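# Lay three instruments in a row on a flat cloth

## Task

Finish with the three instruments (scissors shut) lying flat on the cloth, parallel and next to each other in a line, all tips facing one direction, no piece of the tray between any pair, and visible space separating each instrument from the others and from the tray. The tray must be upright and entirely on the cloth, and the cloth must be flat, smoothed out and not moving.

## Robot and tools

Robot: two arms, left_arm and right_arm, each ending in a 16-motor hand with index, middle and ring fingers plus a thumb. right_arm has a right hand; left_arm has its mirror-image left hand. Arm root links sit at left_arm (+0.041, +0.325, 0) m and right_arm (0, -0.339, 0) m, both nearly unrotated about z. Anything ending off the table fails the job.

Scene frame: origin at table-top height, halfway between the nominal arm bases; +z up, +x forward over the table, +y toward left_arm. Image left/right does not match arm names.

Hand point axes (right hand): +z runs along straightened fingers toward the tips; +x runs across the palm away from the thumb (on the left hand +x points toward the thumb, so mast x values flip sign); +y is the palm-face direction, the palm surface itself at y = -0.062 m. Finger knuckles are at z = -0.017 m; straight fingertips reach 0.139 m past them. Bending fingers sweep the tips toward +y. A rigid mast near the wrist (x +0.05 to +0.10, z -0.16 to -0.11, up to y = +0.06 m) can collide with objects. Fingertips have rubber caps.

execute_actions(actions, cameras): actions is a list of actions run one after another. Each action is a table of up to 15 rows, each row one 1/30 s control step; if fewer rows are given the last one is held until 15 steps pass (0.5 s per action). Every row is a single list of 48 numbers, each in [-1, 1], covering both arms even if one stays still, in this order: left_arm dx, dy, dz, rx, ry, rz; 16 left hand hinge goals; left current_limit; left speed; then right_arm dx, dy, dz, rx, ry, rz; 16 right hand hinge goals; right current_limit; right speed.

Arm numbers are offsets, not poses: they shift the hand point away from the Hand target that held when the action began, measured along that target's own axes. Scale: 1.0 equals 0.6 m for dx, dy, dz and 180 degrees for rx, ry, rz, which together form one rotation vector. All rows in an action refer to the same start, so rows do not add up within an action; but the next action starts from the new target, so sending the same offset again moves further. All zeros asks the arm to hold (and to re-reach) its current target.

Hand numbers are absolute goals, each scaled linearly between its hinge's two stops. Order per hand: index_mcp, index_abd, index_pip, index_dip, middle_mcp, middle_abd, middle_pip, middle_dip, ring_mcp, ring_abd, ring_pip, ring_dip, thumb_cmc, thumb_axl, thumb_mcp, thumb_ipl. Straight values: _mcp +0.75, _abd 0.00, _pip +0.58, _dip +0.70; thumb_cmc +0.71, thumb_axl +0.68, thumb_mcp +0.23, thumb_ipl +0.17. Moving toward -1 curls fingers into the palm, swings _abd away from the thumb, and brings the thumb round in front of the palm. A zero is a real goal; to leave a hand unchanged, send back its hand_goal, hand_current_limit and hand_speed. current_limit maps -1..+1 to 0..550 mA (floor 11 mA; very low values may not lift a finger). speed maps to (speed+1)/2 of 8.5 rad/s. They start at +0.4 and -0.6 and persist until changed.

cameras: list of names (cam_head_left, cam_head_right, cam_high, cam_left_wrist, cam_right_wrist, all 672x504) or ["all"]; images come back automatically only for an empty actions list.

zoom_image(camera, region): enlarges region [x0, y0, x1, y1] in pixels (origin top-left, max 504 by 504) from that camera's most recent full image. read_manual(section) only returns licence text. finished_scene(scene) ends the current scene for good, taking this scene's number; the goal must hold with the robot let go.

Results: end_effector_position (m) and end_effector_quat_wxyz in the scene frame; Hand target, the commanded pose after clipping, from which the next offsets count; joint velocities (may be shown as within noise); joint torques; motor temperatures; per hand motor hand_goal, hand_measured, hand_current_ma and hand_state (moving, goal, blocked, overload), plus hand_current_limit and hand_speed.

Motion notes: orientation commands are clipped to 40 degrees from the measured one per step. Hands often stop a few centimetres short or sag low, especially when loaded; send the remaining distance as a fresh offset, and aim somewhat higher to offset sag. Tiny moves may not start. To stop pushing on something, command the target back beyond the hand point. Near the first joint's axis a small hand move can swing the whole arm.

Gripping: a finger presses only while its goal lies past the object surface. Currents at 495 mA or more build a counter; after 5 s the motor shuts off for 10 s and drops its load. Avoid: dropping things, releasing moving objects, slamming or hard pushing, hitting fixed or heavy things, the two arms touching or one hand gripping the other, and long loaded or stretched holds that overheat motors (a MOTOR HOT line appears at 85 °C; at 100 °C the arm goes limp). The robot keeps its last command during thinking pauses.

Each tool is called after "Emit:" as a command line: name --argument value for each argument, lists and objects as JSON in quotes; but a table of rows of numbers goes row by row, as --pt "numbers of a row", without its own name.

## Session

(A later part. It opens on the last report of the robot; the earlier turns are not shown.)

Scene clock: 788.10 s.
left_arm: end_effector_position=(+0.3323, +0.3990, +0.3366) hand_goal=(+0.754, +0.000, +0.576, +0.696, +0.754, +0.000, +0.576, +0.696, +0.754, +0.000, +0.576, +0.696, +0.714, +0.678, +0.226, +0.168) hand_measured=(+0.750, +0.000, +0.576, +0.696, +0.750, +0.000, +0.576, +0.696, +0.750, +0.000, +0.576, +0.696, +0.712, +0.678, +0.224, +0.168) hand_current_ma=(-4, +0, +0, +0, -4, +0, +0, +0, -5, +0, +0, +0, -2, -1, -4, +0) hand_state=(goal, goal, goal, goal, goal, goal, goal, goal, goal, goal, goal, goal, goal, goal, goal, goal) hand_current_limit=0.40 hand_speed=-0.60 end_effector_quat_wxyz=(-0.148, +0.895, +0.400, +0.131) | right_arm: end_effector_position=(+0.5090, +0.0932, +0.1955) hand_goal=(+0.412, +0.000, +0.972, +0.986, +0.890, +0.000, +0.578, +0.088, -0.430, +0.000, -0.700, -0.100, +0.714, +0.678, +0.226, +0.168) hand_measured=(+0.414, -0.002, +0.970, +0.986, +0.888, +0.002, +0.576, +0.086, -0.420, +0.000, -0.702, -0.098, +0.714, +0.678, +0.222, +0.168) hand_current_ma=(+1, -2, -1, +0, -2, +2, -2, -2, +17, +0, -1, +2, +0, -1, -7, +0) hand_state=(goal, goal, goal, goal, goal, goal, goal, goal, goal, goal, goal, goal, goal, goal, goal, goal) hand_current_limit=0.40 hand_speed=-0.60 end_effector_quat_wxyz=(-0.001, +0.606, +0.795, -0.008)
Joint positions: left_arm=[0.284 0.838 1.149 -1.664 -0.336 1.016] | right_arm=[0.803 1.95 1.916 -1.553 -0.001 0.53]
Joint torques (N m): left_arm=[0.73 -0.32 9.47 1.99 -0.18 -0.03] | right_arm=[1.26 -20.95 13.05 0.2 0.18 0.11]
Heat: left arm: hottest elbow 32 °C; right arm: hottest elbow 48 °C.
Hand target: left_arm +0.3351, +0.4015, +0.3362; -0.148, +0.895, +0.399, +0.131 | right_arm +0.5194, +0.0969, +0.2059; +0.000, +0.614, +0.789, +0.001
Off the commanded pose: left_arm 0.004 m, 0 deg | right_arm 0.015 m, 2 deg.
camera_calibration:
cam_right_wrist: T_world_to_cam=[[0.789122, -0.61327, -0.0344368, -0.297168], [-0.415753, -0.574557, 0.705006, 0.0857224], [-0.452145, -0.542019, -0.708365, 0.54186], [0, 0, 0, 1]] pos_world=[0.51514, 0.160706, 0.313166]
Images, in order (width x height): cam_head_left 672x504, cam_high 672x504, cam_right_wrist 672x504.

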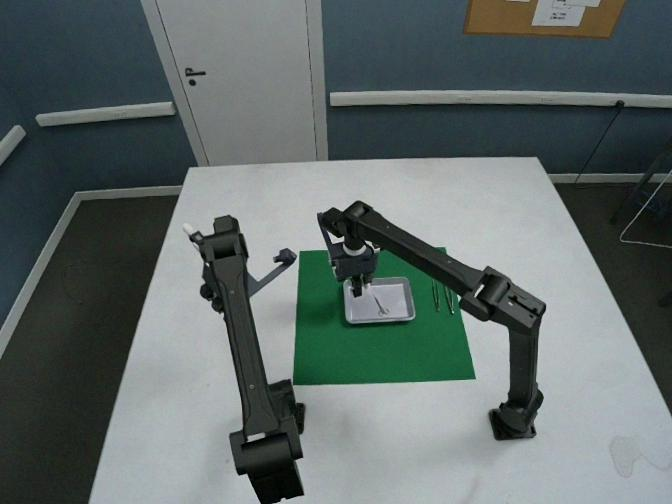

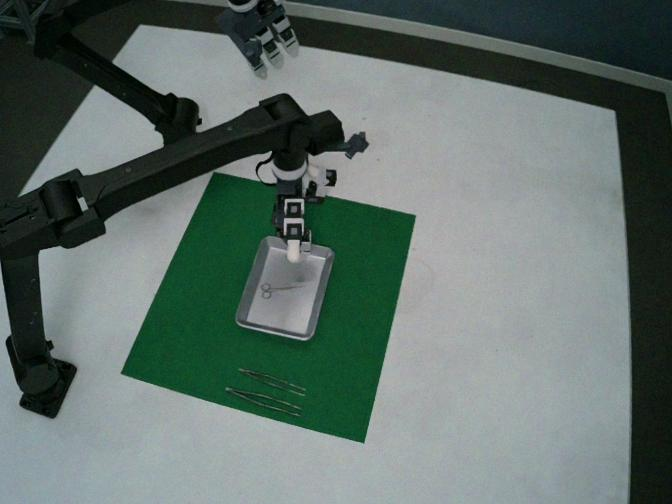

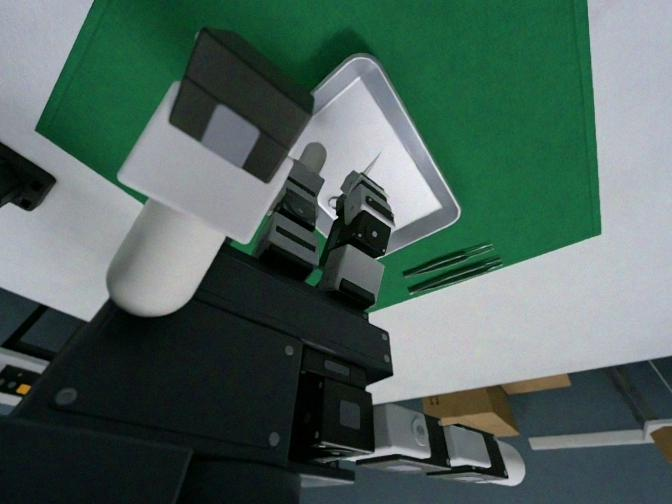

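Emit:
execute_actions --actions '[[[0,0,0,0,0,0,0.754,0,0.576,0.696,0.754,0,0.576,0.696,0.754,0,0.576,0.696,0.714,0.678,0.226,0.168,0.4,-0.6,-0.035,-0.051,0,0,0,-0.035,0.754,0,0.576,0.696,0.98,0,0.98,0.98,-0.43,0,-0.7,-0.1,0.714,0.678,0.226,0.168,0.4,-0.6]],[[0,0,0,0,0,0,0.754,0,0.576,0.696,0.754,0,0.576,0.696,0.754,0,0.576,0.696,0.714,0.678,0.226,0.168,0.4,-0.6,0,0,0.068,0,0,0,0.754,0,0.576,0.696,0.98,0,0.98,0.98,-0.43,0,-0.7,-0.1,0.714,0.678,0.226,0.168,0.4,-0.6]]]' --cameras '["cam_right_wrist", "cam_high", "cam_head_left"]'

Emit:
zoom_image --camera "cam_right_wrist" --region '[260, 80, 440, 260]'

Emit:
zoom_image --camera "cam_high" --region '[230, 230, 340, 340]'

Emit:
zoom_image --camera "cam_head_left" --region '[340, 270, 420, 330]'

Scene clock: 818.93 s.
left_arm: end_effector_position=(+0.3323, +0.3990, +0.3366) hand_goal=(+0.754, +0.000, +0.576, +0.696, +0.754, +0.000, +0.576, +0.696, +0.754, +0.000, +0.576, +0.696, +0.714, +0.678, +0.226, +0.168) hand_measured=(+0.750, +0.000, +0.576, +0.696, +0.750, +0.000, +0.576, +0.696, +0.750, +0.000, +0.576, +0.696, +0.712, +0.678, +0.224, +0.168) hand_current_ma=(-4, +0, +0, +0, -4, +0, +0, +0, -5, +0, +0, +0, -2, -1, -4, +0) hand_state=(goal, goal, goal, goal, goal, goal, goal, goal, goal, goal, goal, goal, goal, goal, goal, goal) hand_current_limit=0.40 hand_speed=-0.60 end_effector_quat_wxyz=(-0.148, +0.895, +0.400, +0.131) | right_arm: end_effector_position=(+0.4878, +0.0679, +0.1665) hand_goal=(+0.754, +0.000, +0.576, +0.696, +0.980, +0.000, +0.980, +0.980, -0.430, +0.000, -0.700, -0.100, +0.714, +0.678, +0.226, +0.168) hand_measured=(+0.750, -0.002, +0.578, +0.698, +0.968, +0.002, +0.974, +0.976, -0.420, +0.000, -0.702, -0.098, +0.714, +0.678, +0.222, +0.168) hand_current_ma=(-5, -2, +2, +2, -20, +2, -8, -4, +17, +0, -1, +2, +0, -1, -7, +0) hand_state=(goal, goal, goal, goal, goal, goal, goal, goal, goal, goal, goal, goal, goal, goal, goal, goal) hand_current_limit=0.40 hand_speed=-0.60 end_effector_quat_wxyz=(-0.001, +0.572, +0.820, -0.005)
Joint positions: left_arm=[0.284 0.838 1.149 -1.664 -0.336 1.016] | right_arm=[0.789 1.846 1.684 -1.419 0 0.433]
Joint torques (N m): left_arm=[0.73 -0.09 9.46 1.95 -0.16 -0.02] | right_arm=[1.38 -20.07 9.47 1.35 0.16 -0.16]
Motor temperatures (°C): left_arm=[27 28 33 26 26 26] | right_arm=[27 35 53 24 27 26]
Heat: left arm: hottest elbow 33 °C; right arm: hottest elbow 53 °C.
Hand target: left_arm +0.3351, +0.4015, +0.3362; -0.148, +0.895, +0.399, +0.131 | right_arm +0.4950, +0.0691, +0.1653; +0.000, +0.570, +0.822, +0.001
Off the commanded pose: left_arm 0.004 m, 0 deg | right_arm 0.008 m, 1 deg.
camera_calibration:
cam_right_wrist: T_world_to_cam=[[0.837879, -0.544772, -0.0343959, -0.325307], [-0.368688, -0.611271, 0.700298, 0.0630136], [-0.402528, -0.574083, -0.713022, 0.47667], [0, 0, 0, 1]] pos_world=[0.487673, 0.134948, 0.284558]
Images, in order (width x height): cam_head_left 672x504, cam_high 672x504, cam_right_wrist 672x504.

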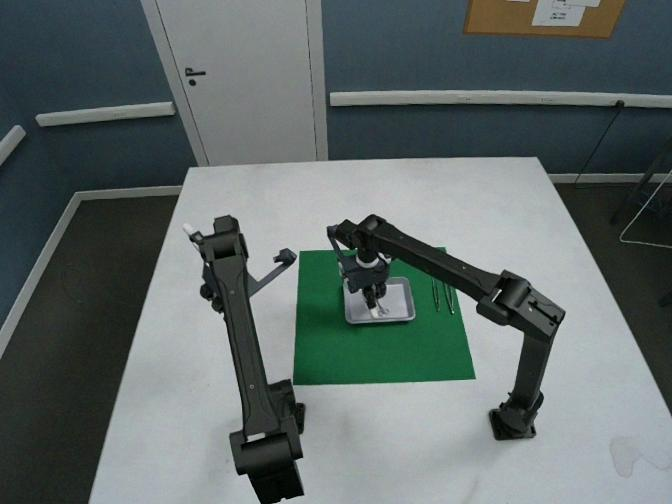

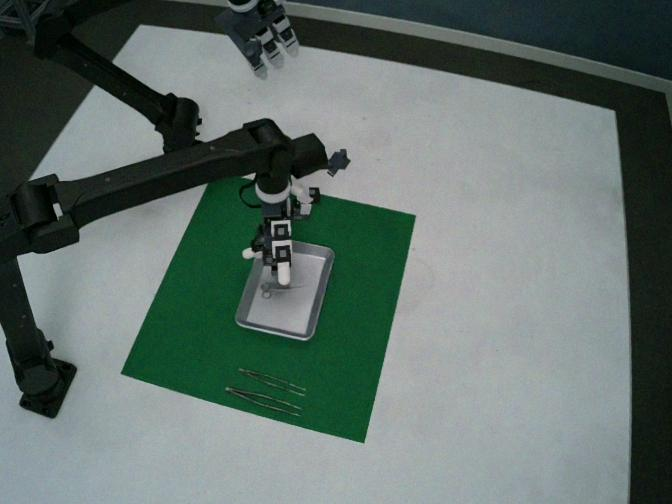

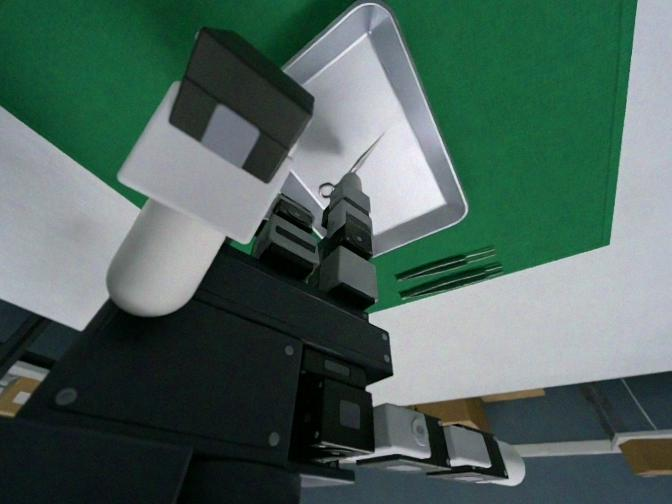

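Scaled by 2.800 from the camera's 672x504 image, which has a finer 960x720 frame.

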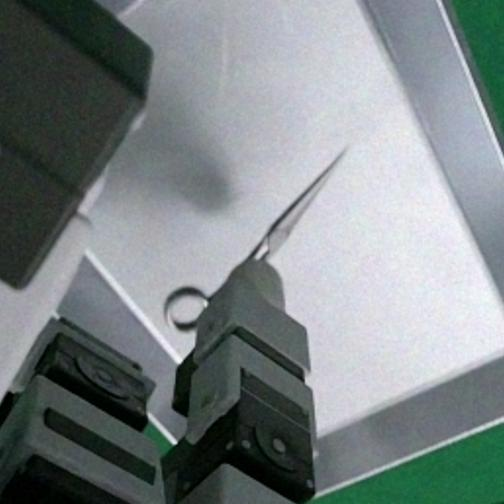

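Scaled by 4.582 from the camera's 672x504 image, which has a finer 960x720 frame.

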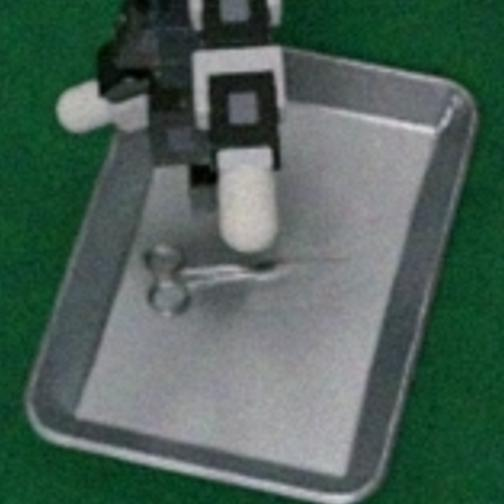

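Scaled by 6.300 from the camera's 672x504 image, which has a finer 960x720 frame.

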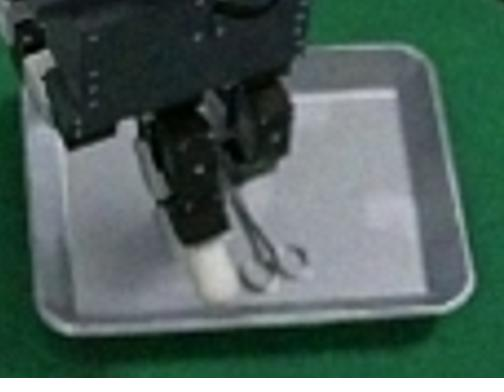

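Emit:
execute_actions --actions '[[[0,0,0,0,0,0,0.754,0,0.576,0.696,0.754,0,0.576,0.696,0.754,0,0.576,0.696,0.714,0.678,0.226,0.168,0.4,-0.6,0,0,0.03,0,0,0,0.754,0,0.576,0.696,0.98,0,0.98,0.98,-0.43,0,-0.7,-0.1,0.714,0.678,0.226,0.168,0.4,-0.6]],[[0,0,0,0,0,0,0.754,0,0.576,0.696,0.754,0,0.576,0.696,0.754,0,0.576,0.696,0.714,0.678,0.226,0.168,0.4,-0.6,0,0,0.018,0,0,0,0.754,0,0.576,0.696,0.98,0,0.98,0.98,-0.43,0,-0.7,-0.1,0.714,0.678,0.226,0.168,0.4,-0.6]],[[0,0,0,0,0,0,0.754,0,0.576,0.696,0.754,0,0.576,0.696,0.754,0,0.576,0.696,0.714,0.678,0.226,0.168,0.4,-0.6,0,0,0.005,0,0,0,0.754,0,0.576,0.696,0.98,0,0.98,0.98,-0.43,0,-0.7,-0.1,0.714,0.678,0.226,0.168,0.4,-0.6]]]' --cameras '["cam_right_wrist", "cam_high"]'

Emit:
zoom_image --camera "cam_right_wrist" --region '[260, 80, 440, 260]'

Emit:
zoom_image --camera "cam_high" --region '[230, 230, 340, 340]'

Scene clock: 828.27 s.
left_arm: end_effector_position=(+0.3323, +0.3990, +0.3366) hand_goal=(+0.754, +0.000, +0.576, +0.696, +0.754, +0.000, +0.576, +0.696, +0.754, +0.000, +0.576, +0.696, +0.714, +0.678, +0.226, +0.168) hand_measured=(+0.750, +0.000, +0.576, +0.696, +0.750, +0.000, +0.576, +0.696, +0.750, +0.000, +0.576, +0.696, +0.712, +0.678, +0.224, +0.168) hand_current_ma=(-4, +0, +0, +0, -4, +0, +0, +0, -5, +0, +0, +0, -2, -1, -4, +0) hand_state=(goal, goal, goal, goal, goal, goal, goal, goal, goal, goal, goal, goal, goal, goal, goal, goal) hand_current_limit=0.40 hand_speed=-0.60 end_effector_quat_wxyz=(-0.148, +0.895, +0.400, +0.131) | right_arm: end_effector_position=(+0.4890, +0.0691, +0.1437) hand_goal=(+0.754, +0.000, +0.576, +0.696, +0.980, +0.000, +0.980, +0.980, -0.430, +0.000, -0.700, -0.100, +0.714, +0.678, +0.226, +0.168) hand_measured=(+0.750, -0.002, +0.578, +0.698, +0.968, +0.002, +0.974, +0.976, -0.420, +0.000, -0.702, -0.098, +0.714, +0.678, +0.222, +0.168) hand_current_ma=(-5, -2, +2, +2, -20, +2, -8, -4, +17, +0, -1, +2, +0, -1, -7, +0) hand_state=(goal, goal, goal, goal, goal, goal, goal, goal, goal, goal, goal, goal, goal, goal, goal, goal) hand_current_limit=0.40 hand_speed=-0.60 end_effector_quat_wxyz=(+0.000, +0.572, +0.820, +0.003)
Joint positions: left_arm=[0.284 0.838 1.149 -1.664 -0.336 1.016] | right_arm=[0.789 1.853 1.629 -1.342 0 0.432]
Joint torques (N m): left_arm=[0.62 -0.32 9.47 1.95 -0.17 -0.02] | right_arm=[1.14 -18.96 9.03 1.42 0.15 -0.16]
Heat: left arm: hottest elbow 33 °C; right arm: hottest elbow 51 °C.
Hand target: left_arm +0.3351, +0.4015, +0.3362; -0.148, +0.895, +0.399, +0.131 | right_arm +0.4949, +0.0690, +0.1333; +0.000, +0.570, +0.822, +0.001
Off the commanded pose: left_arm 0.004 m, 0 deg | right_arm 0.012 m, 0 deg.
camera_calibration:
cam_right_wrist: T_world_to_cam=[[0.838508, -0.544011, -0.030941, -0.327275], [-0.37647, -0.61945, 0.688877, 0.0862205], [-0.393923, -0.56598, -0.724218, 0.458497], [0, 0, 0, 1]] pos_world=[0.487495, 0.134868, 0.26253]
Images, in order (width x height): cam_high 672x504, cam_right_wrist 672x504.

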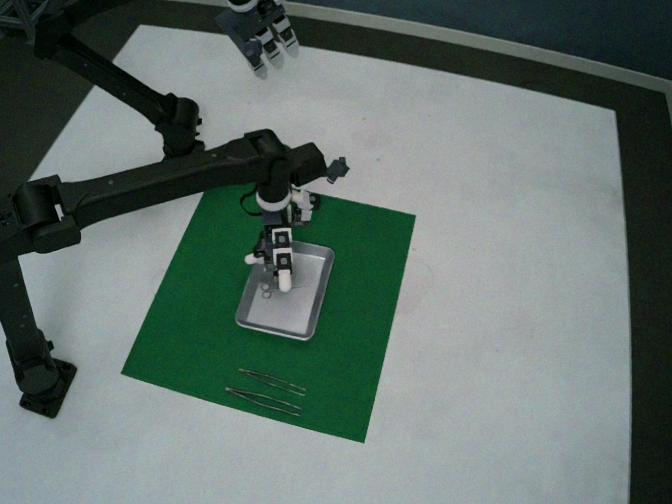

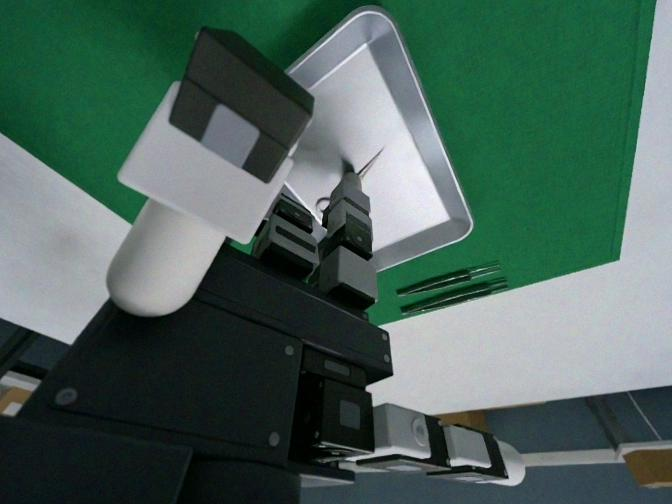

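Scaled by 2.800 from the camera's 672x504 image, which has a finer 960x720 frame.

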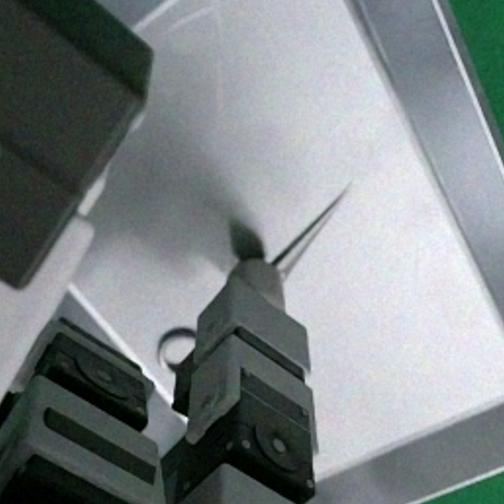

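Scaled by 4.582 from the camera's 672x504 image, which has a finer 960x720 frame.

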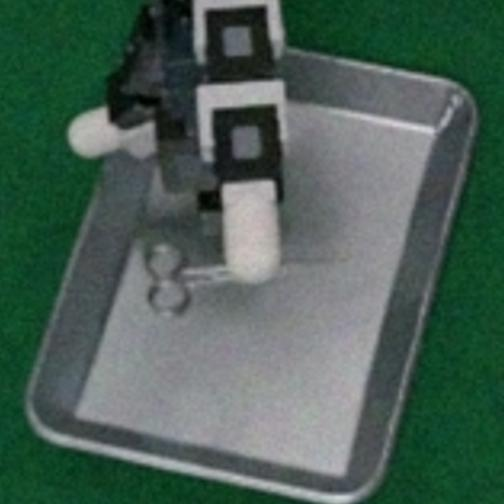

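Emit:
execute_actions --actions '[[[0,0,0,0,0,0,0.754,0,0.576,0.696,0.754,0,0.576,0.696,0.754,0,0.576,0.696,0.714,0.678,0.226,0.168,0.4,-0.6,0,0,0.012,0,0,0,0.754,0,0.576,0.696,0.98,0,0.98,0.98,-0.43,0,-0.7,-0.1,0.714,0.678,0.226,0.168,0.4,-0.6]],[[0,0,0,0,0,0,0.754,0,0.576,0.696,0.754,0,0.576,0.696,0.754,0,0.576,0.696,0.714,0.678,0.226,0.168,0.4,-0.6,-0.009,0.024,0,0,0,0,0.754,0,0.576,0.696,0.98,0,0.98,0.98,-0.43,0,-0.7,-0.1,0.714,0.678,0.226,0.168,0.4,-0.6]],[[0,0,0,0,0,0,0.754,0,0.576,0.696,0.754,0,0.576,0.696,0.754,0,0.576,0.696,0.714,0.678,0.226,0.168,0.4,-0.6,-0.009,0.024,0,0,0,0,0.754,0,0.576,0.696,0.98,0,0.98,0.98,-0.43,0,-0.7,-0.1,0.714,0.678,0.226,0.168,0.4,-0.6]]]' --cameras '["cam_right_wrist", "cam_high"]'

Emit:
zoom_image --camera "cam_right_wrist" --region '[260, 80, 440, 260]'

Emit:
zoom_image --camera "cam_high" --region '[230, 230, 340, 340]'

Scene clock: 835.37 s.
left_arm: end_effector_position=(+0.3323, +0.3990, +0.3366) hand_goal=(+0.754, +0.000, +0.576, +0.696, +0.754, +0.000, +0.576, +0.696, +0.754, +0.000, +0.576, +0.696, +0.714, +0.678, +0.226, +0.168) hand_measured=(+0.750, +0.000, +0.576, +0.696, +0.750, +0.000, +0.576, +0.696, +0.750, +0.000, +0.576, +0.696, +0.712, +0.678, +0.224, +0.168) hand_current_ma=(-4, +0, +0, +0, -4, +0, +0, +0, -5, +0, +0, +0, -2, -1, -4, +0) hand_state=(goal, goal, goal, goal, goal, goal, goal, goal, goal, goal, goal, goal, goal, goal, goal, goal) hand_current_limit=0.40 hand_speed=-0.60 end_effector_quat_wxyz=(-0.148, +0.895, +0.400, +0.131) | right_arm: end_effector_position=(+0.5098, +0.0689, +0.1383) hand_goal=(+0.754, +0.000, +0.576, +0.696, +0.980, +0.000, +0.980, +0.980, -0.430, +0.000, -0.700, -0.100, +0.714, +0.678, +0.226, +0.168) hand_measured=(+0.802, -0.020, +0.606, +0.712, +0.968, +0.002, +0.974, +0.976, -0.420, +0.000, -0.702, -0.098, +0.714, +0.678, +0.222, +0.168) hand_current_ma=(+132, -31, +66, +28, -20, +2, -8, -4, +17, +0, -1, +2, +0, -1, -7, +0) hand_state=(blocked, goal, blocked, goal, goal, goal, goal, goal, goal, goal, goal, goal, goal, goal, goal, goal) hand_current_limit=0.40 hand_speed=-0.60 end_effector_quat_wxyz=(-0.001, +0.572, +0.821, +0.008)
Joint positions: left_arm=[0.284 0.838 1.149 -1.664 -0.336 1.016] | right_arm=[0.762 1.889 1.668 -1.335 -0.005 0.404]
Joint torques (N m): left_arm=[0.67 -0.32 9.44 1.98 -0.17 -0.02] | right_arm=[0.79 -17.49 11.77 0.68 0.32 -0.23]
Heat: left arm: hottest elbow 33 °C; right arm: hottest elbow 50 °C.
Hand target: left_arm +0.3351, +0.4015, +0.3362; -0.148, +0.895, +0.399, +0.131 | right_arm +0.5257, +0.0691, +0.1261; +0.000, +0.570, +0.822, +0.001
Off the commanded pose: left_arm 0.004 m, 0 deg | right_arm 0.020 m, 1 deg.
camera_calibration:
cam_right_wrist: T_world_to_cam=[[0.83923, -0.54276, -0.033238, -0.345179], [-0.377882, -0.626061, 0.682094, 0.0998306], [-0.391023, -0.559873, -0.730509, 0.461588], [0, 0, 0, 1]] pos_world=[0.507899, 0.133581, 0.257627]
Images, in order (width x height): cam_high 672x504, cam_right_wrist 672x504.

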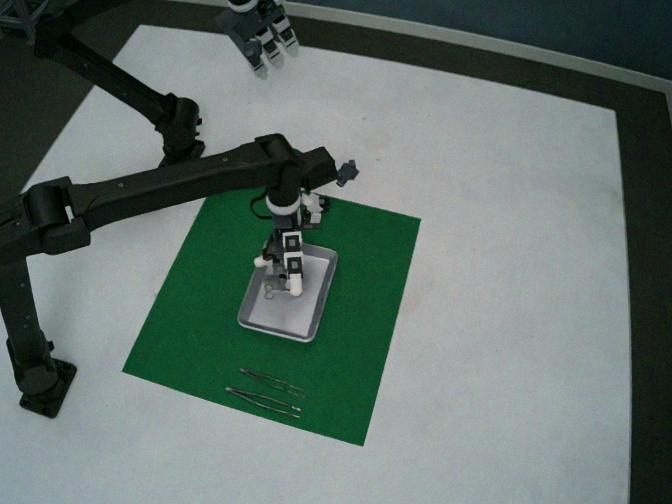

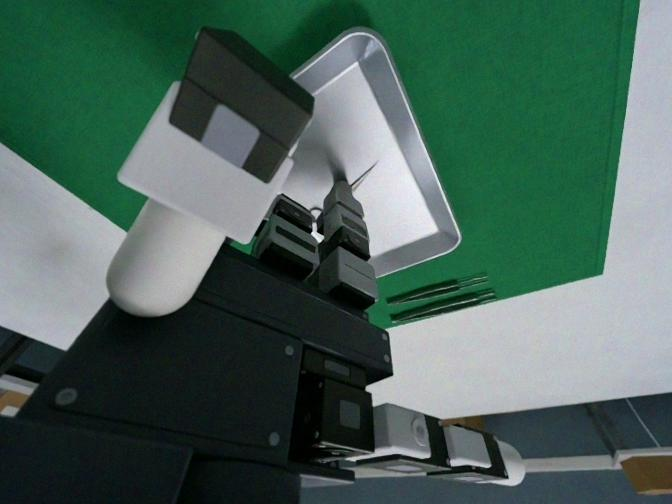

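Scaled by 2.800 from the camera's 672x504 image, which has a finer 960x720 frame.

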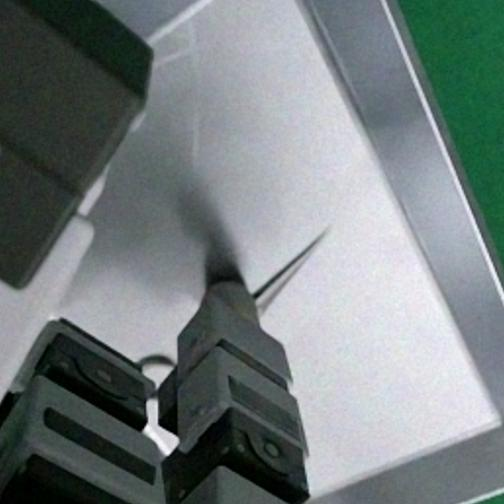

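Scaled by 4.582 from the camera's 672x504 image, which has a finer 960x720 frame.

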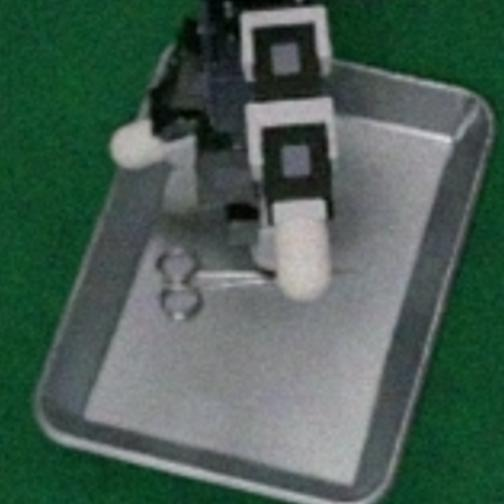

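Emit:
execute_actions --actions '[[[0,0,0,0,0,0,0.754,0,0.576,0.696,0.754,0,0.576,0.696,0.754,0,0.576,0.696,0.714,0.678,0.226,0.168,0.4,-0.6,0,0,-0.06,0,0,0,0.754,0,0.576,0.696,0.98,0,0.98,0.98,-0.43,0,-0.7,-0.1,0.714,0.678,0.226,0.168,0.4,-0.6]],[[0,0,0,0,0,0,0.754,0,0.576,0.696,0.754,0,0.576,0.696,0.754,0,0.576,0.696,0.714,0.678,0.226,0.168,0.4,-0.6,-0.028,-0.0064,0,0,0,0,0.754,0,0.576,0.696,0.98,0,0.98,0.98,-0.43,0,-0.7,-0.1,0.714,0.678,0.226,0.168,0.4,-0.6]]]' --cameras '["cam_right_wrist", "cam_high"]'

Emit:
zoom_image --camera "cam_right_wrist" --region '[260, 80, 440, 260]'

Emit:
zoom_image --camera "cam_high" --region '[230, 230, 340, 340]'

Scene clock: 859.97 s.
left_arm: end_effector_position=(+0.3323, +0.3990, +0.3366) hand_goal=(+0.754, +0.000, +0.576, +0.696, +0.754, +0.000, +0.576, +0.696, +0.754, +0.000, +0.576, +0.696, +0.714, +0.678, +0.226, +0.168) hand_measured=(+0.750, +0.000, +0.576, +0.696, +0.750, +0.000, +0.576, +0.696, +0.750, +0.000, +0.576, +0.696, +0.712, +0.678, +0.224, +0.168) hand_current_ma=(-4, +0, +0, +0, -4, +0, +0, +0, -5, +0, +0, +0, -2, -1, -4, +0) hand_state=(goal, goal, goal, goal, goal, goal, goal, goal, goal, goal, goal, goal, goal, goal, goal, goal) hand_current_limit=0.40 hand_speed=-0.60 end_effector_quat_wxyz=(-0.148, +0.895, +0.400, +0.131) | right_arm: end_effector_position=(+0.5245, +0.0515, +0.1514) hand_goal=(+0.754, +0.000, +0.576, +0.696, +0.980, +0.000, +0.980, +0.980, -0.430, +0.000, -0.700, -0.100, +0.714, +0.678, +0.226, +0.168) hand_measured=(+0.754, -0.002, +0.578, +0.698, +0.968, +0.002, +0.974, +0.976, -0.420, +0.000, -0.702, -0.098, +0.714, +0.678, +0.222, +0.168) hand_current_ma=(+1, -2, +2, +3, -20, +2, -8, -4, +17, +0, -1, +2, +0, -1, -7, +0) hand_state=(goal, goal, goal, goal, goal, goal, goal, goal, goal, goal, goal, goal, goal, goal, goal, goal) hand_current_limit=0.40 hand_speed=-0.60 end_effector_quat_wxyz=(-0.003, +0.574, +0.819, -0.008)
Joint positions: left_arm=[0.284 0.838 1.149 -1.664 -0.336 1.016] | right_arm=[0.724 1.9 1.724 -1.411 -0.001 0.373]
Joint torques (N m): left_arm=[0.56 -0.21 9.46 1.96 -0.16 -0.01] | right_arm=[1.38 -22.36 9.87 0.65 0.19 -0.16]
Heat: left arm: hottest elbow 33 °C; right arm: hottest elbow 51 °C.
Hand target: left_arm +0.3351, +0.4015, +0.3362; -0.148, +0.895, +0.399, +0.131 | right_arm +0.5281, +0.0519, +0.1622; +0.000, +0.570, +0.822, +0.001
Off the commanded pose: left_arm 0.004 m, 0 deg | right_arm 0.011 m, 1 deg.
camera_calibration:
cam_right_wrist: T_world_to_cam=[[0.835171, -0.548705, -0.037583, -0.363378], [-0.367656, -0.607809, 0.703845, 0.0759308], [-0.409047, -0.574013, -0.709359, 0.474195], [0, 0, 0, 1]] pos_world=[0.525367, 0.118958, 0.269274]
Images, in order (width x height): cam_high 672x504, cam_right_wrist 672x504.

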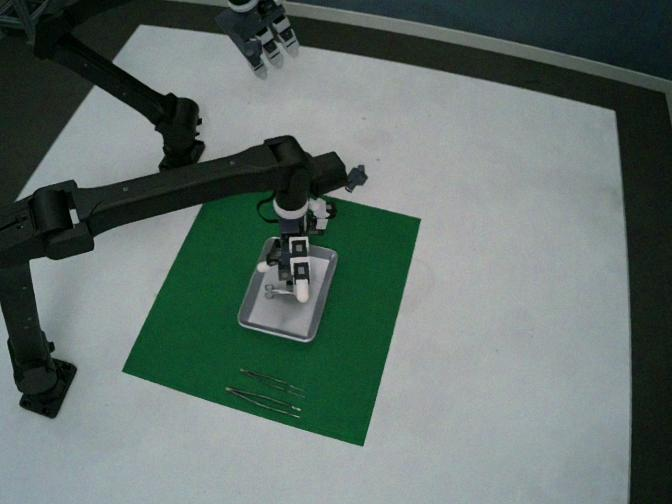

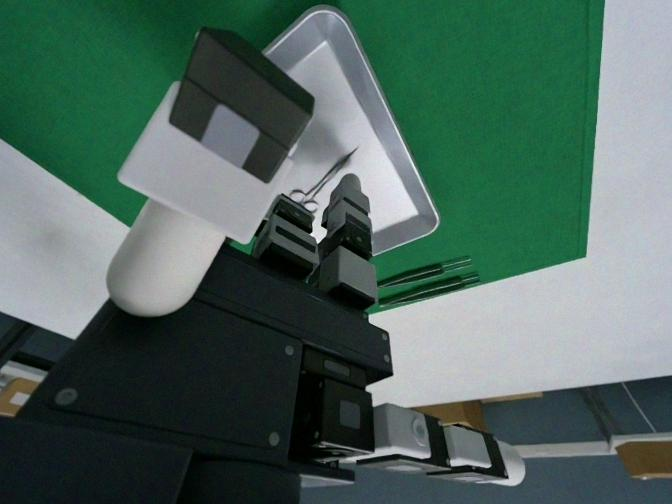

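Scaled by 2.800 from the camera's 672x504 image, which has a finer 960x720 frame.

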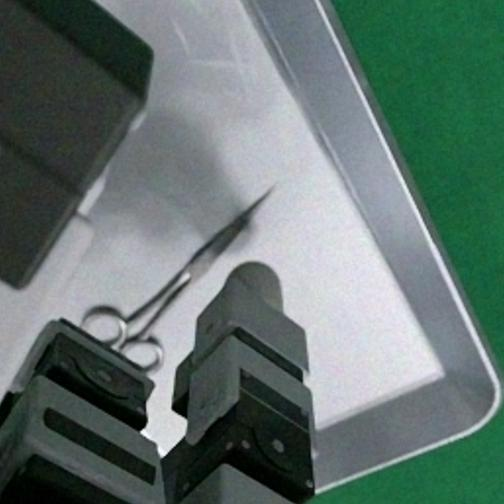

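Scaled by 4.582 from the camera's 672x504 image, which has a finer 960x720 frame.

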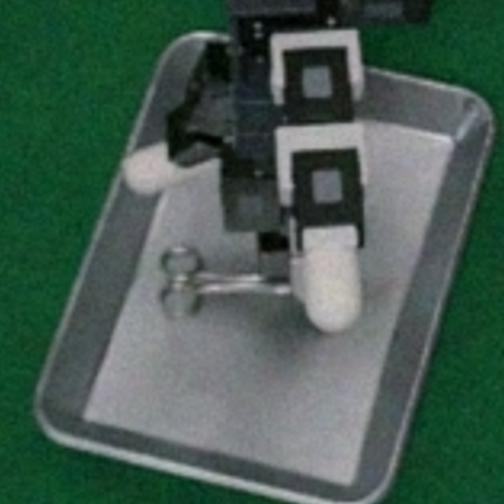

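Emit:
execute_actions --actions '[[[0,0,0,0,0,0,0.754,0,0.576,0.696,0.754,0,0.576,0.696,0.754,0,0.576,0.696,0.714,0.678,0.226,0.168,0.4,-0.6,0,0,-0.065,0,0,0,0.754,-0.09,0.576,0.696,0.754,0.09,0.576,0.696,-0.43,0,-0.7,-0.1,0.714,0.678,0.226,0.168,0.4,-0.6]],[[0,0,0,0,0,0,0.754,0,0.576,0.696,0.754,0,0.576,0.696,0.754,0,0.576,0.696,0.714,0.678,0.226,0.168,0.4,-0.6,-0.012,-0.1344,0,0,0,0.03,0.754,-0.09,0.576,0.696,0.754,0.09,0.576,0.696,-0.43,0,-0.7,-0.1,0.714,0.678,0.226,0.168,0.4,-0.6]],[[0,0,0,0,0,0,0.754,0,0.576,0.696,0.754,0,0.576,0.696,0.754,0,0.576,0.696,0.714,0.678,0.226,0.168,0.4,-0.6,0,0,0.07,0,0,0,0.754,-0.09,0.576,0.696,0.754,0.09,0.576,0.696,-0.43,0,-0.7,-0.1,0.714,0.678,0.226,0.168,0.4,-0.6]]]' --cameras '["cam_right_wrist", "cam_high", "cam_head_left"]'

Emit:
zoom_image --camera "cam_right_wrist" --region '[260, 60, 440, 240]'

Emit:
zoom_image --camera "cam_high" --region '[230, 230, 340, 340]'

Emit:
zoom_image --camera "cam_head_left" --region '[340, 260, 420, 330]'

Scene clock: 889.27 s.
left_arm: end_effector_position=(+0.3323, +0.3990, +0.3366) hand_goal=(+0.754, +0.000, +0.576, +0.696, +0.754, +0.000, +0.576, +0.696, +0.754, +0.000, +0.576, +0.696, +0.714, +0.678, +0.226, +0.168) hand_measured=(+0.750, +0.000, +0.576, +0.696, +0.750, +0.000, +0.576, +0.696, +0.750, +0.000, +0.576, +0.696, +0.712, +0.678, +0.224, +0.168) hand_current_ma=(-4, +0, +0, +0, -4, +0, +0, +0, -5, +0, +0, +0, -2, -1, -4, +0) hand_state=(goal, goal, goal, goal, goal, goal, goal, goal, goal, goal, goal, goal, goal, goal, goal, goal) hand_current_limit=0.40 hand_speed=-0.60 end_effector_quat_wxyz=(-0.148, +0.895, +0.400, +0.131) | right_arm: end_effector_position=(+0.4510, +0.0135, +0.1582) hand_goal=(+0.754, -0.090, +0.576, +0.696, +0.754, +0.090, +0.576, +0.696, -0.430, +0.000, -0.700, -0.100, +0.714, +0.678, +0.226, +0.168) hand_measured=(+0.752, -0.088, +0.578, +0.698, +0.752, +0.086, +0.578, +0.698, -0.420, +0.000, -0.702, -0.098, +0.714, +0.678, +0.222, +0.168) hand_current_ma=(-2, +2, +1, +2, -2, -3, +1, +3, +17, +0, -1, +2, -1, -1, -7, +0) hand_state=(goal, goal, goal, goal, goal, goal, goal, goal, goal, goal, goal, goal, goal, goal, goal, goal) hand_current_limit=0.40 hand_speed=-0.60 end_effector_quat_wxyz=(-0.002, +0.603, +0.798, -0.007)
Joint positions: left_arm=[0.284 0.838 1.149 -1.664 -0.336 1.016] | right_arm=[0.773 1.698 1.458 -1.345 -0.003 0.493]
Joint torques (N m): left_arm=[0.67 -0.15 9.47 1.92 -0.17 -0.03] | right_arm=[1.9 -17.67 9.51 1.31 0.22 0.08]
Heat: left arm: hottest elbow 33 °C; right arm: hottest elbow 49 °C.
Hand target: left_arm +0.3351, +0.4015, +0.3362; -0.148, +0.895, +0.399, +0.131 | right_arm +0.4549, +0.0169, +0.1591; +0.000, +0.608, +0.794, +0.001
Off the commanded pose: left_arm 0.004 m, 0 deg | right_arm 0.005 m, 1 deg.
camera_calibration:
cam_right_wrist: T_world_to_cam=[[0.793827, -0.607045, -0.036537, -0.303457], [-0.411637, -0.580575, 0.702487, 0.0406513], [-0.447653, -0.542613, -0.710758, 0.444332], [0, 0, 0, 1]] pos_world=[0.456533, 0.0804896, 0.276169]
Images, in order (width x height): cam_head_left 672x504, cam_high 672x504, cam_right_wrist 672x504.

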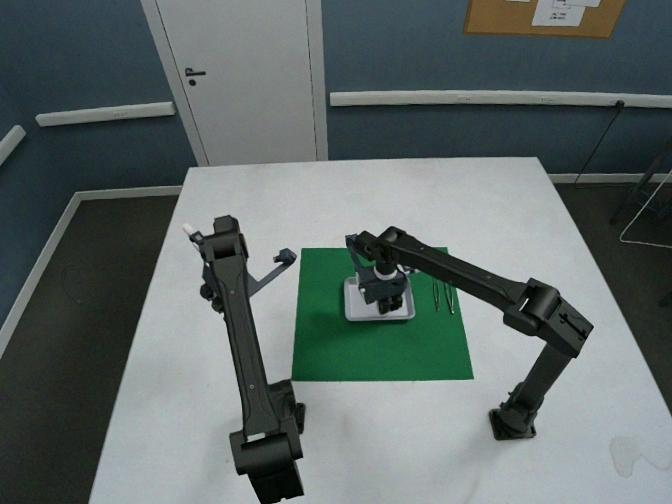

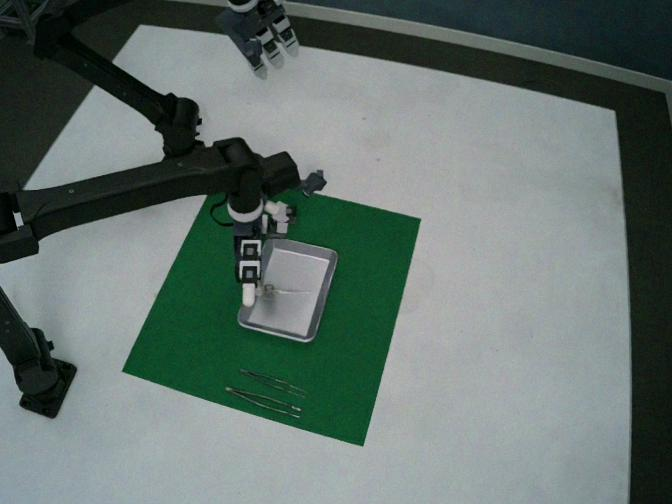

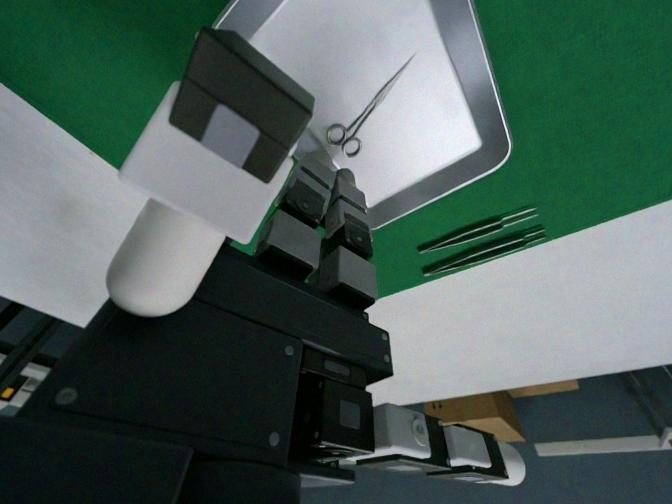

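Scaled by 2.800 from the camera's 672x504 image, which has a finer 960x720 frame.

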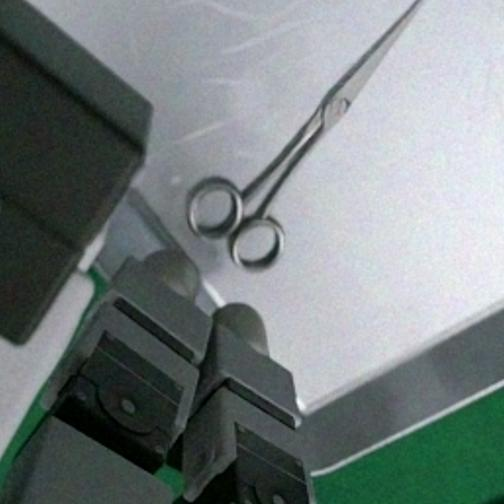

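Scaled by 4.582 from the camera's 672x504 image, which has a finer 960x720 frame.

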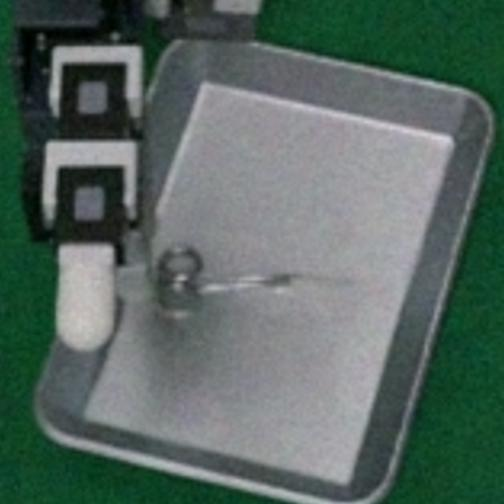

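Scaled by 6.300 from the camera's 672x504 image, which has a finer 960x720 frame.

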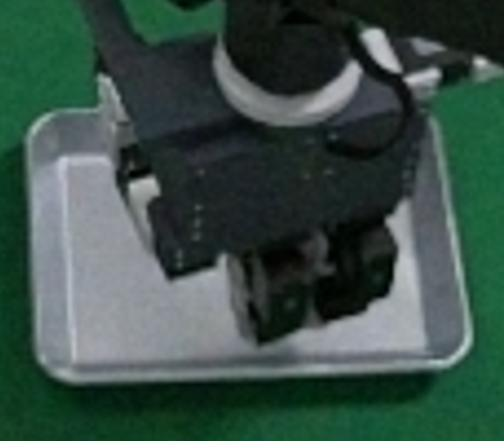

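Emit:
execute_actions --actions '[[[0,0,0,0,0,0,0.754,0,0.576,0.696,0.754,0,0.576,0.696,0.754,0,0.576,0.696,0.714,0.678,0.226,0.168,0.4,-0.6,0,-0.002,0.025,0,0,0,0.754,-0.09,0.576,0.696,0.754,0.09,0.576,0.696,-0.43,0,-0.7,-0.1,0.714,0.678,0.226,0.168,0.4,-0.6]],[[0,0,0,0,0,0,0.754,0,0.576,0.696,0.754,0,0.576,0.696,0.754,0,0.576,0.696,0.714,0.678,0.226,0.168,0.4,-0.6,0,0,0.018,0,0,0,0.754,-0.09,0.576,0.696,0.754,0.09,0.576,0.696,-0.43,0,-0.7,-0.1,0.714,0.678,0.226,0.168,0.4,-0.6]]]' --cameras '["cam_right_wrist", "cam_high"]'

Emit:
zoom_image --camera "cam_right_wrist" --region '[260, 60, 440, 240]'

Emit:
zoom_image --camera "cam_high" --region '[230, 230, 340, 340]'

Scene clock: 902.37 s.
left_arm: end_effector_position=(+0.3323, +0.3990, +0.3366) hand_goal=(+0.754, +0.000, +0.576, +0.696, +0.754, +0.000, +0.576, +0.696, +0.754, +0.000, +0.576, +0.696, +0.714, +0.678, +0.226, +0.168) hand_measured=(+0.750, +0.000, +0.576, +0.696, +0.750, +0.000, +0.576, +0.696, +0.750, +0.000, +0.576, +0.696, +0.712, +0.678, +0.224, +0.168) hand_current_ma=(-4, +0, +0, +0, -4, +0, +0, +0, -5, +0, +0, +0, -2, -1, -4, +0) hand_state=(goal, goal, goal, goal, goal, goal, goal, goal, goal, goal, goal, goal, goal, goal, goal, goal) hand_current_limit=0.40 hand_speed=-0.60 end_effector_quat_wxyz=(-0.148, +0.895, +0.400, +0.131) | right_arm: end_effector_position=(+0.4517, +0.0140, +0.1403) hand_goal=(+0.754, -0.090, +0.576, +0.696, +0.754, +0.090, +0.576, +0.696, -0.430, +0.000, -0.700, -0.100, +0.714, +0.678, +0.226, +0.168) hand_measured=(+0.752, -0.088, +0.578, +0.698, +0.752, +0.086, +0.578, +0.698, -0.420, +0.000, -0.702, -0.098, +0.714, +0.678, +0.222, +0.168) hand_current_ma=(-2, +2, +1, +2, -2, -3, +1, +3, +17, +0, -1, +2, -1, -1, -7, +0) hand_state=(goal, goal, goal, goal, goal, goal, goal, goal, goal, goal, goal, goal, goal, goal, goal, goal) hand_current_limit=0.40 hand_speed=-0.60 end_effector_quat_wxyz=(-0.001, +0.604, +0.797, +0.001)
Joint positions: left_arm=[0.284 0.838 1.149 -1.664 -0.336 1.016] | right_arm=[0.773 1.703 1.414 -1.279 -0.003 0.495]
Joint torques (N m): left_arm=[0.67 -0.38 9.43 1.98 -0.18 -0.02] | right_arm=[1.96 -16.85 8.91 1.31 0.27 0.09]
Motor temperatures (°C): left_arm=[26 28 33 26 26 26] | right_arm=[27 33 47 24 27 26]
Heat: left arm: hottest elbow 33 °C; right arm: hottest elbow 47 °C.
Hand target: left_arm +0.3351, +0.4015, +0.3362; -0.148, +0.895, +0.399, +0.131 | right_arm +0.4538, +0.0166, +0.1333; +0.000, +0.608, +0.794, +0.001
Off the commanded pose: left_arm 0.004 m, 0 deg | right_arm 0.008 m, 1 deg.
camera_calibration:
cam_right_wrist: T_world_to_cam=[[0.793278, -0.607904, -0.0340942, -0.304409], [-0.4206, -0.587625, 0.691226, 0.0595599], [-0.440233, -0.533994, -0.721834, 0.430281], [0, 0, 0, 1]] pos_world=[0.455956, 0.0797149, 0.259043]
Images, in order (width x height): cam_high 672x504, cam_right_wrist 672x504.

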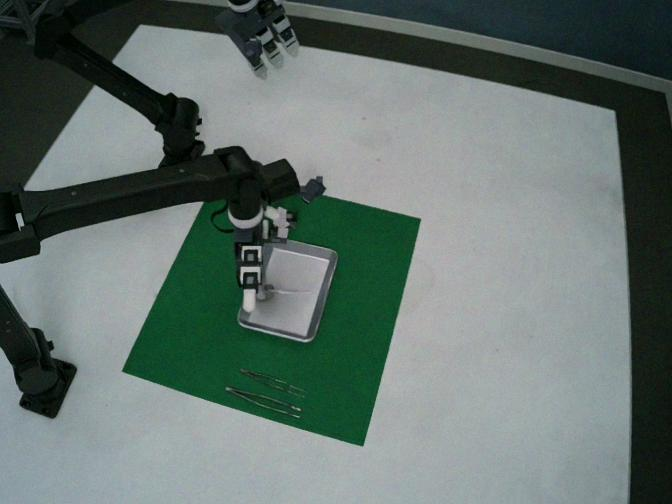

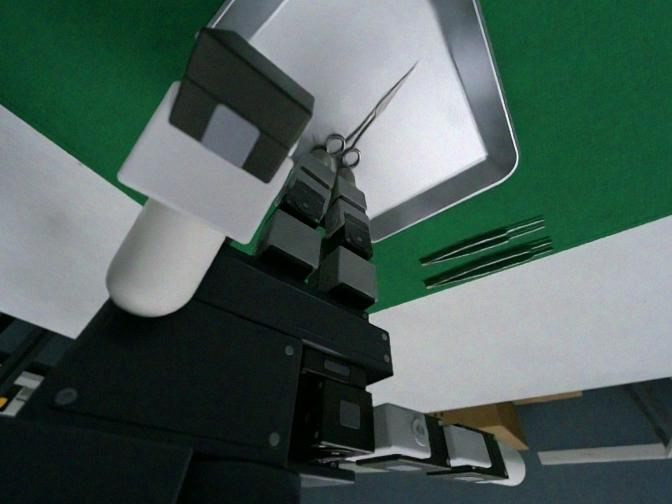

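Scaled by 2.800 from the camera's 672x504 image, which has a finer 960x720 frame.

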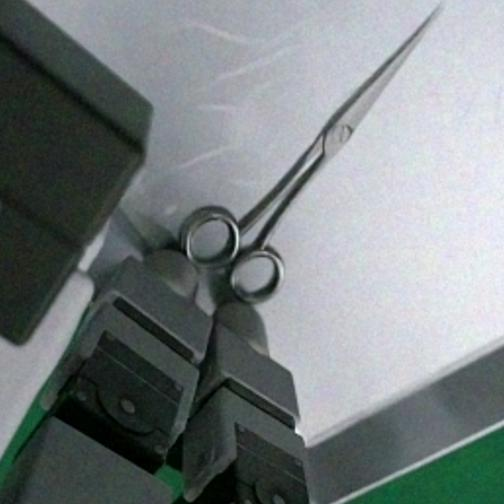

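Scaled by 4.582 from the camera's 672x504 image, which has a finer 960x720 frame.

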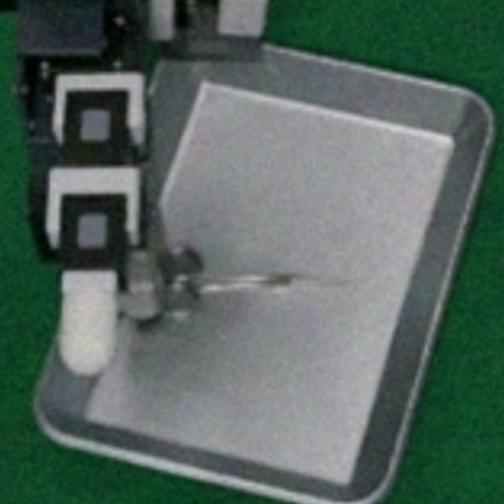

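Emit:
execute_actions --actions '[[[0,0,0,0,0,0,0.754,0,0.576,0.696,0.754,0,0.576,0.696,0.754,0,0.576,0.696,0.714,0.678,0.226,0.168,0.4,-0.6,0,0,0.009,0,0,0,0.754,-0.09,0.576,0.696,0.754,0.09,0.576,0.696,-0.43,0,-0.7,-0.1,0.714,0.678,0.226,0.168,0.4,-0.6]],[[0,0,0,0,0,0,0.754,0,0.576,0.696,0.754,0,0.576,0.696,0.754,0,0.576,0.696,0.714,0.678,0.226,0.168,0.4,-0.6,-0.0088,0.0167,0,0,0,0.022,0.754,-0.09,0.576,0.696,0.754,0.09,0.576,0.696,-0.43,0,-0.7,-0.1,0.714,0.678,0.226,0.168,0.4,-0.6]],[[0,0,0,0,0,0,0.754,0,0.576,0.696,0.754,0,0.576,0.696,0.754,0,0.576,0.696,0.714,0.678,0.226,0.168,0.4,-0.6,-0.0088,0.0167,0,0,0,0.022,0.754,-0.09,0.576,0.696,0.754,0.09,0.576,0.696,-0.43,0,-0.7,-0.1,0.714,0.678,0.226,0.168,0.4,-0.6]]]' --cameras '["cam_right_wrist", "cam_high"]'

Emit:
zoom_image --camera "cam_right_wrist" --region '[260, 60, 440, 240]'

Emit:
zoom_image --camera "cam_high" --region '[230, 230, 340, 340]'

Scene clock: 911.73 s.
left_arm: end_effector_position=(+0.3323, +0.3990, +0.3366) hand_goal=(+0.754, +0.000, +0.576, +0.696, +0.754, +0.000, +0.576, +0.696, +0.754, +0.000, +0.576, +0.696, +0.714, +0.678, +0.226, +0.168) hand_measured=(+0.750, +0.000, +0.576, +0.696, +0.750, +0.000, +0.576, +0.696, +0.750, +0.000, +0.576, +0.696, +0.712, +0.678, +0.224, +0.168) hand_current_ma=(-4, +0, +0, +0, -4, +0, +0, +0, -5, +0, +0, +0, -2, -1, -4, +0) hand_state=(goal, goal, goal, goal, goal, goal, goal, goal, goal, goal, goal, goal, goal, goal, goal, goal) hand_current_limit=0.40 hand_speed=-0.60 end_effector_quat_wxyz=(-0.148, +0.895, +0.400, +0.131) | right_arm: end_effector_position=(+0.4615, +0.0081, +0.1382) hand_goal=(+0.754, -0.090, +0.576, +0.696, +0.754, +0.090, +0.576, +0.696, -0.430, +0.000, -0.700, -0.100, +0.714, +0.678, +0.226, +0.168) hand_measured=(+0.772, -0.080, +0.586, +0.700, +0.778, +0.096, +0.590, +0.702, -0.420, +0.000, -0.702, -0.098, +0.714, +0.678, +0.222, +0.168) hand_current_ma=(+38, +11, +16, +4, +54, +5, +22, +7, +17, +0, -1, +2, +0, -1, -7, +0) hand_state=(goal, goal, goal, goal, blocked, goal, goal, goal, goal, goal, goal, goal, goal, goal, goal, goal) hand_current_limit=0.40 hand_speed=-0.60 end_effector_quat_wxyz=(+0.000, +0.653, +0.757, +0.005)
Joint positions: left_arm=[0.284 0.838 1.149 -1.664 -0.336 1.016] | right_arm=[0.767 1.728 1.44 -1.273 -0.001 0.615]
Joint torques (N m): left_arm=[0.67 -0.15 9.44 1.91 -0.17 -0.01] | right_arm=[1.2 -14.15 11.47 0.95 0.19 0.05]
Heat: left arm: hottest elbow 33 °C; right arm: hottest elbow 46 °C.
Hand target: left_arm +0.3351, +0.4015, +0.3362; -0.148, +0.895, +0.399, +0.131 | right_arm +0.4758, +0.0108, +0.1278; +0.000, +0.661, +0.750, +0.001
Off the commanded pose: left_arm 0.004 m, 0 deg | right_arm 0.018 m, 1 deg.
camera_calibration:
cam_right_wrist: T_world_to_cam=[[0.710324, -0.703115, -0.0326866, -0.276889], [-0.495477, -0.532461, 0.686285, 0.0965413], [-0.499942, -0.47129, -0.726597, 0.457663], [0, 0, 0, 1]] pos_world=[0.47332, 0.0724112, 0.257231]
Images, in order (width x height): cam_high 672x504, cam_right_wrist 672x504.

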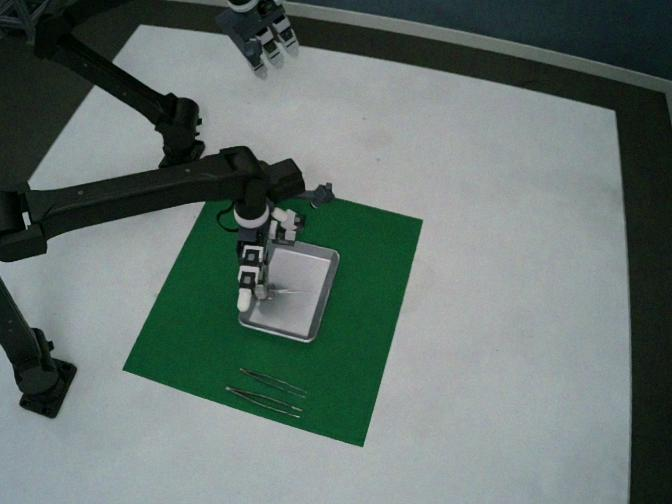

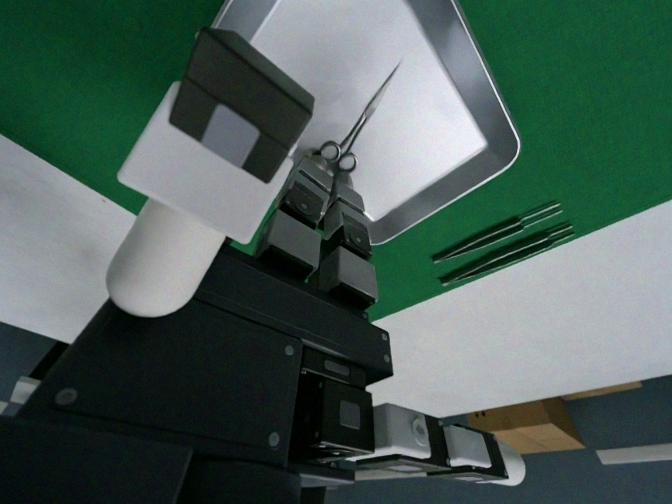

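Scaled by 2.800 from the camera's 672x504 image, which has a finer 960x720 frame.

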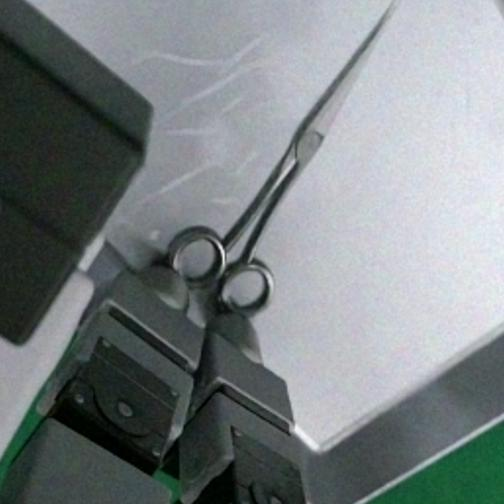

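Scaled by 4.582 from the camera's 672x504 image, which has a finer 960x720 frame.

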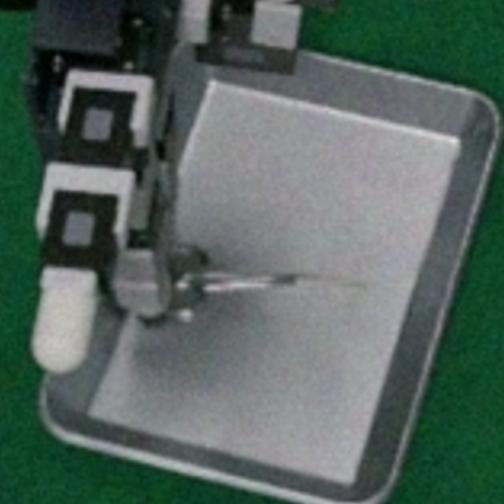

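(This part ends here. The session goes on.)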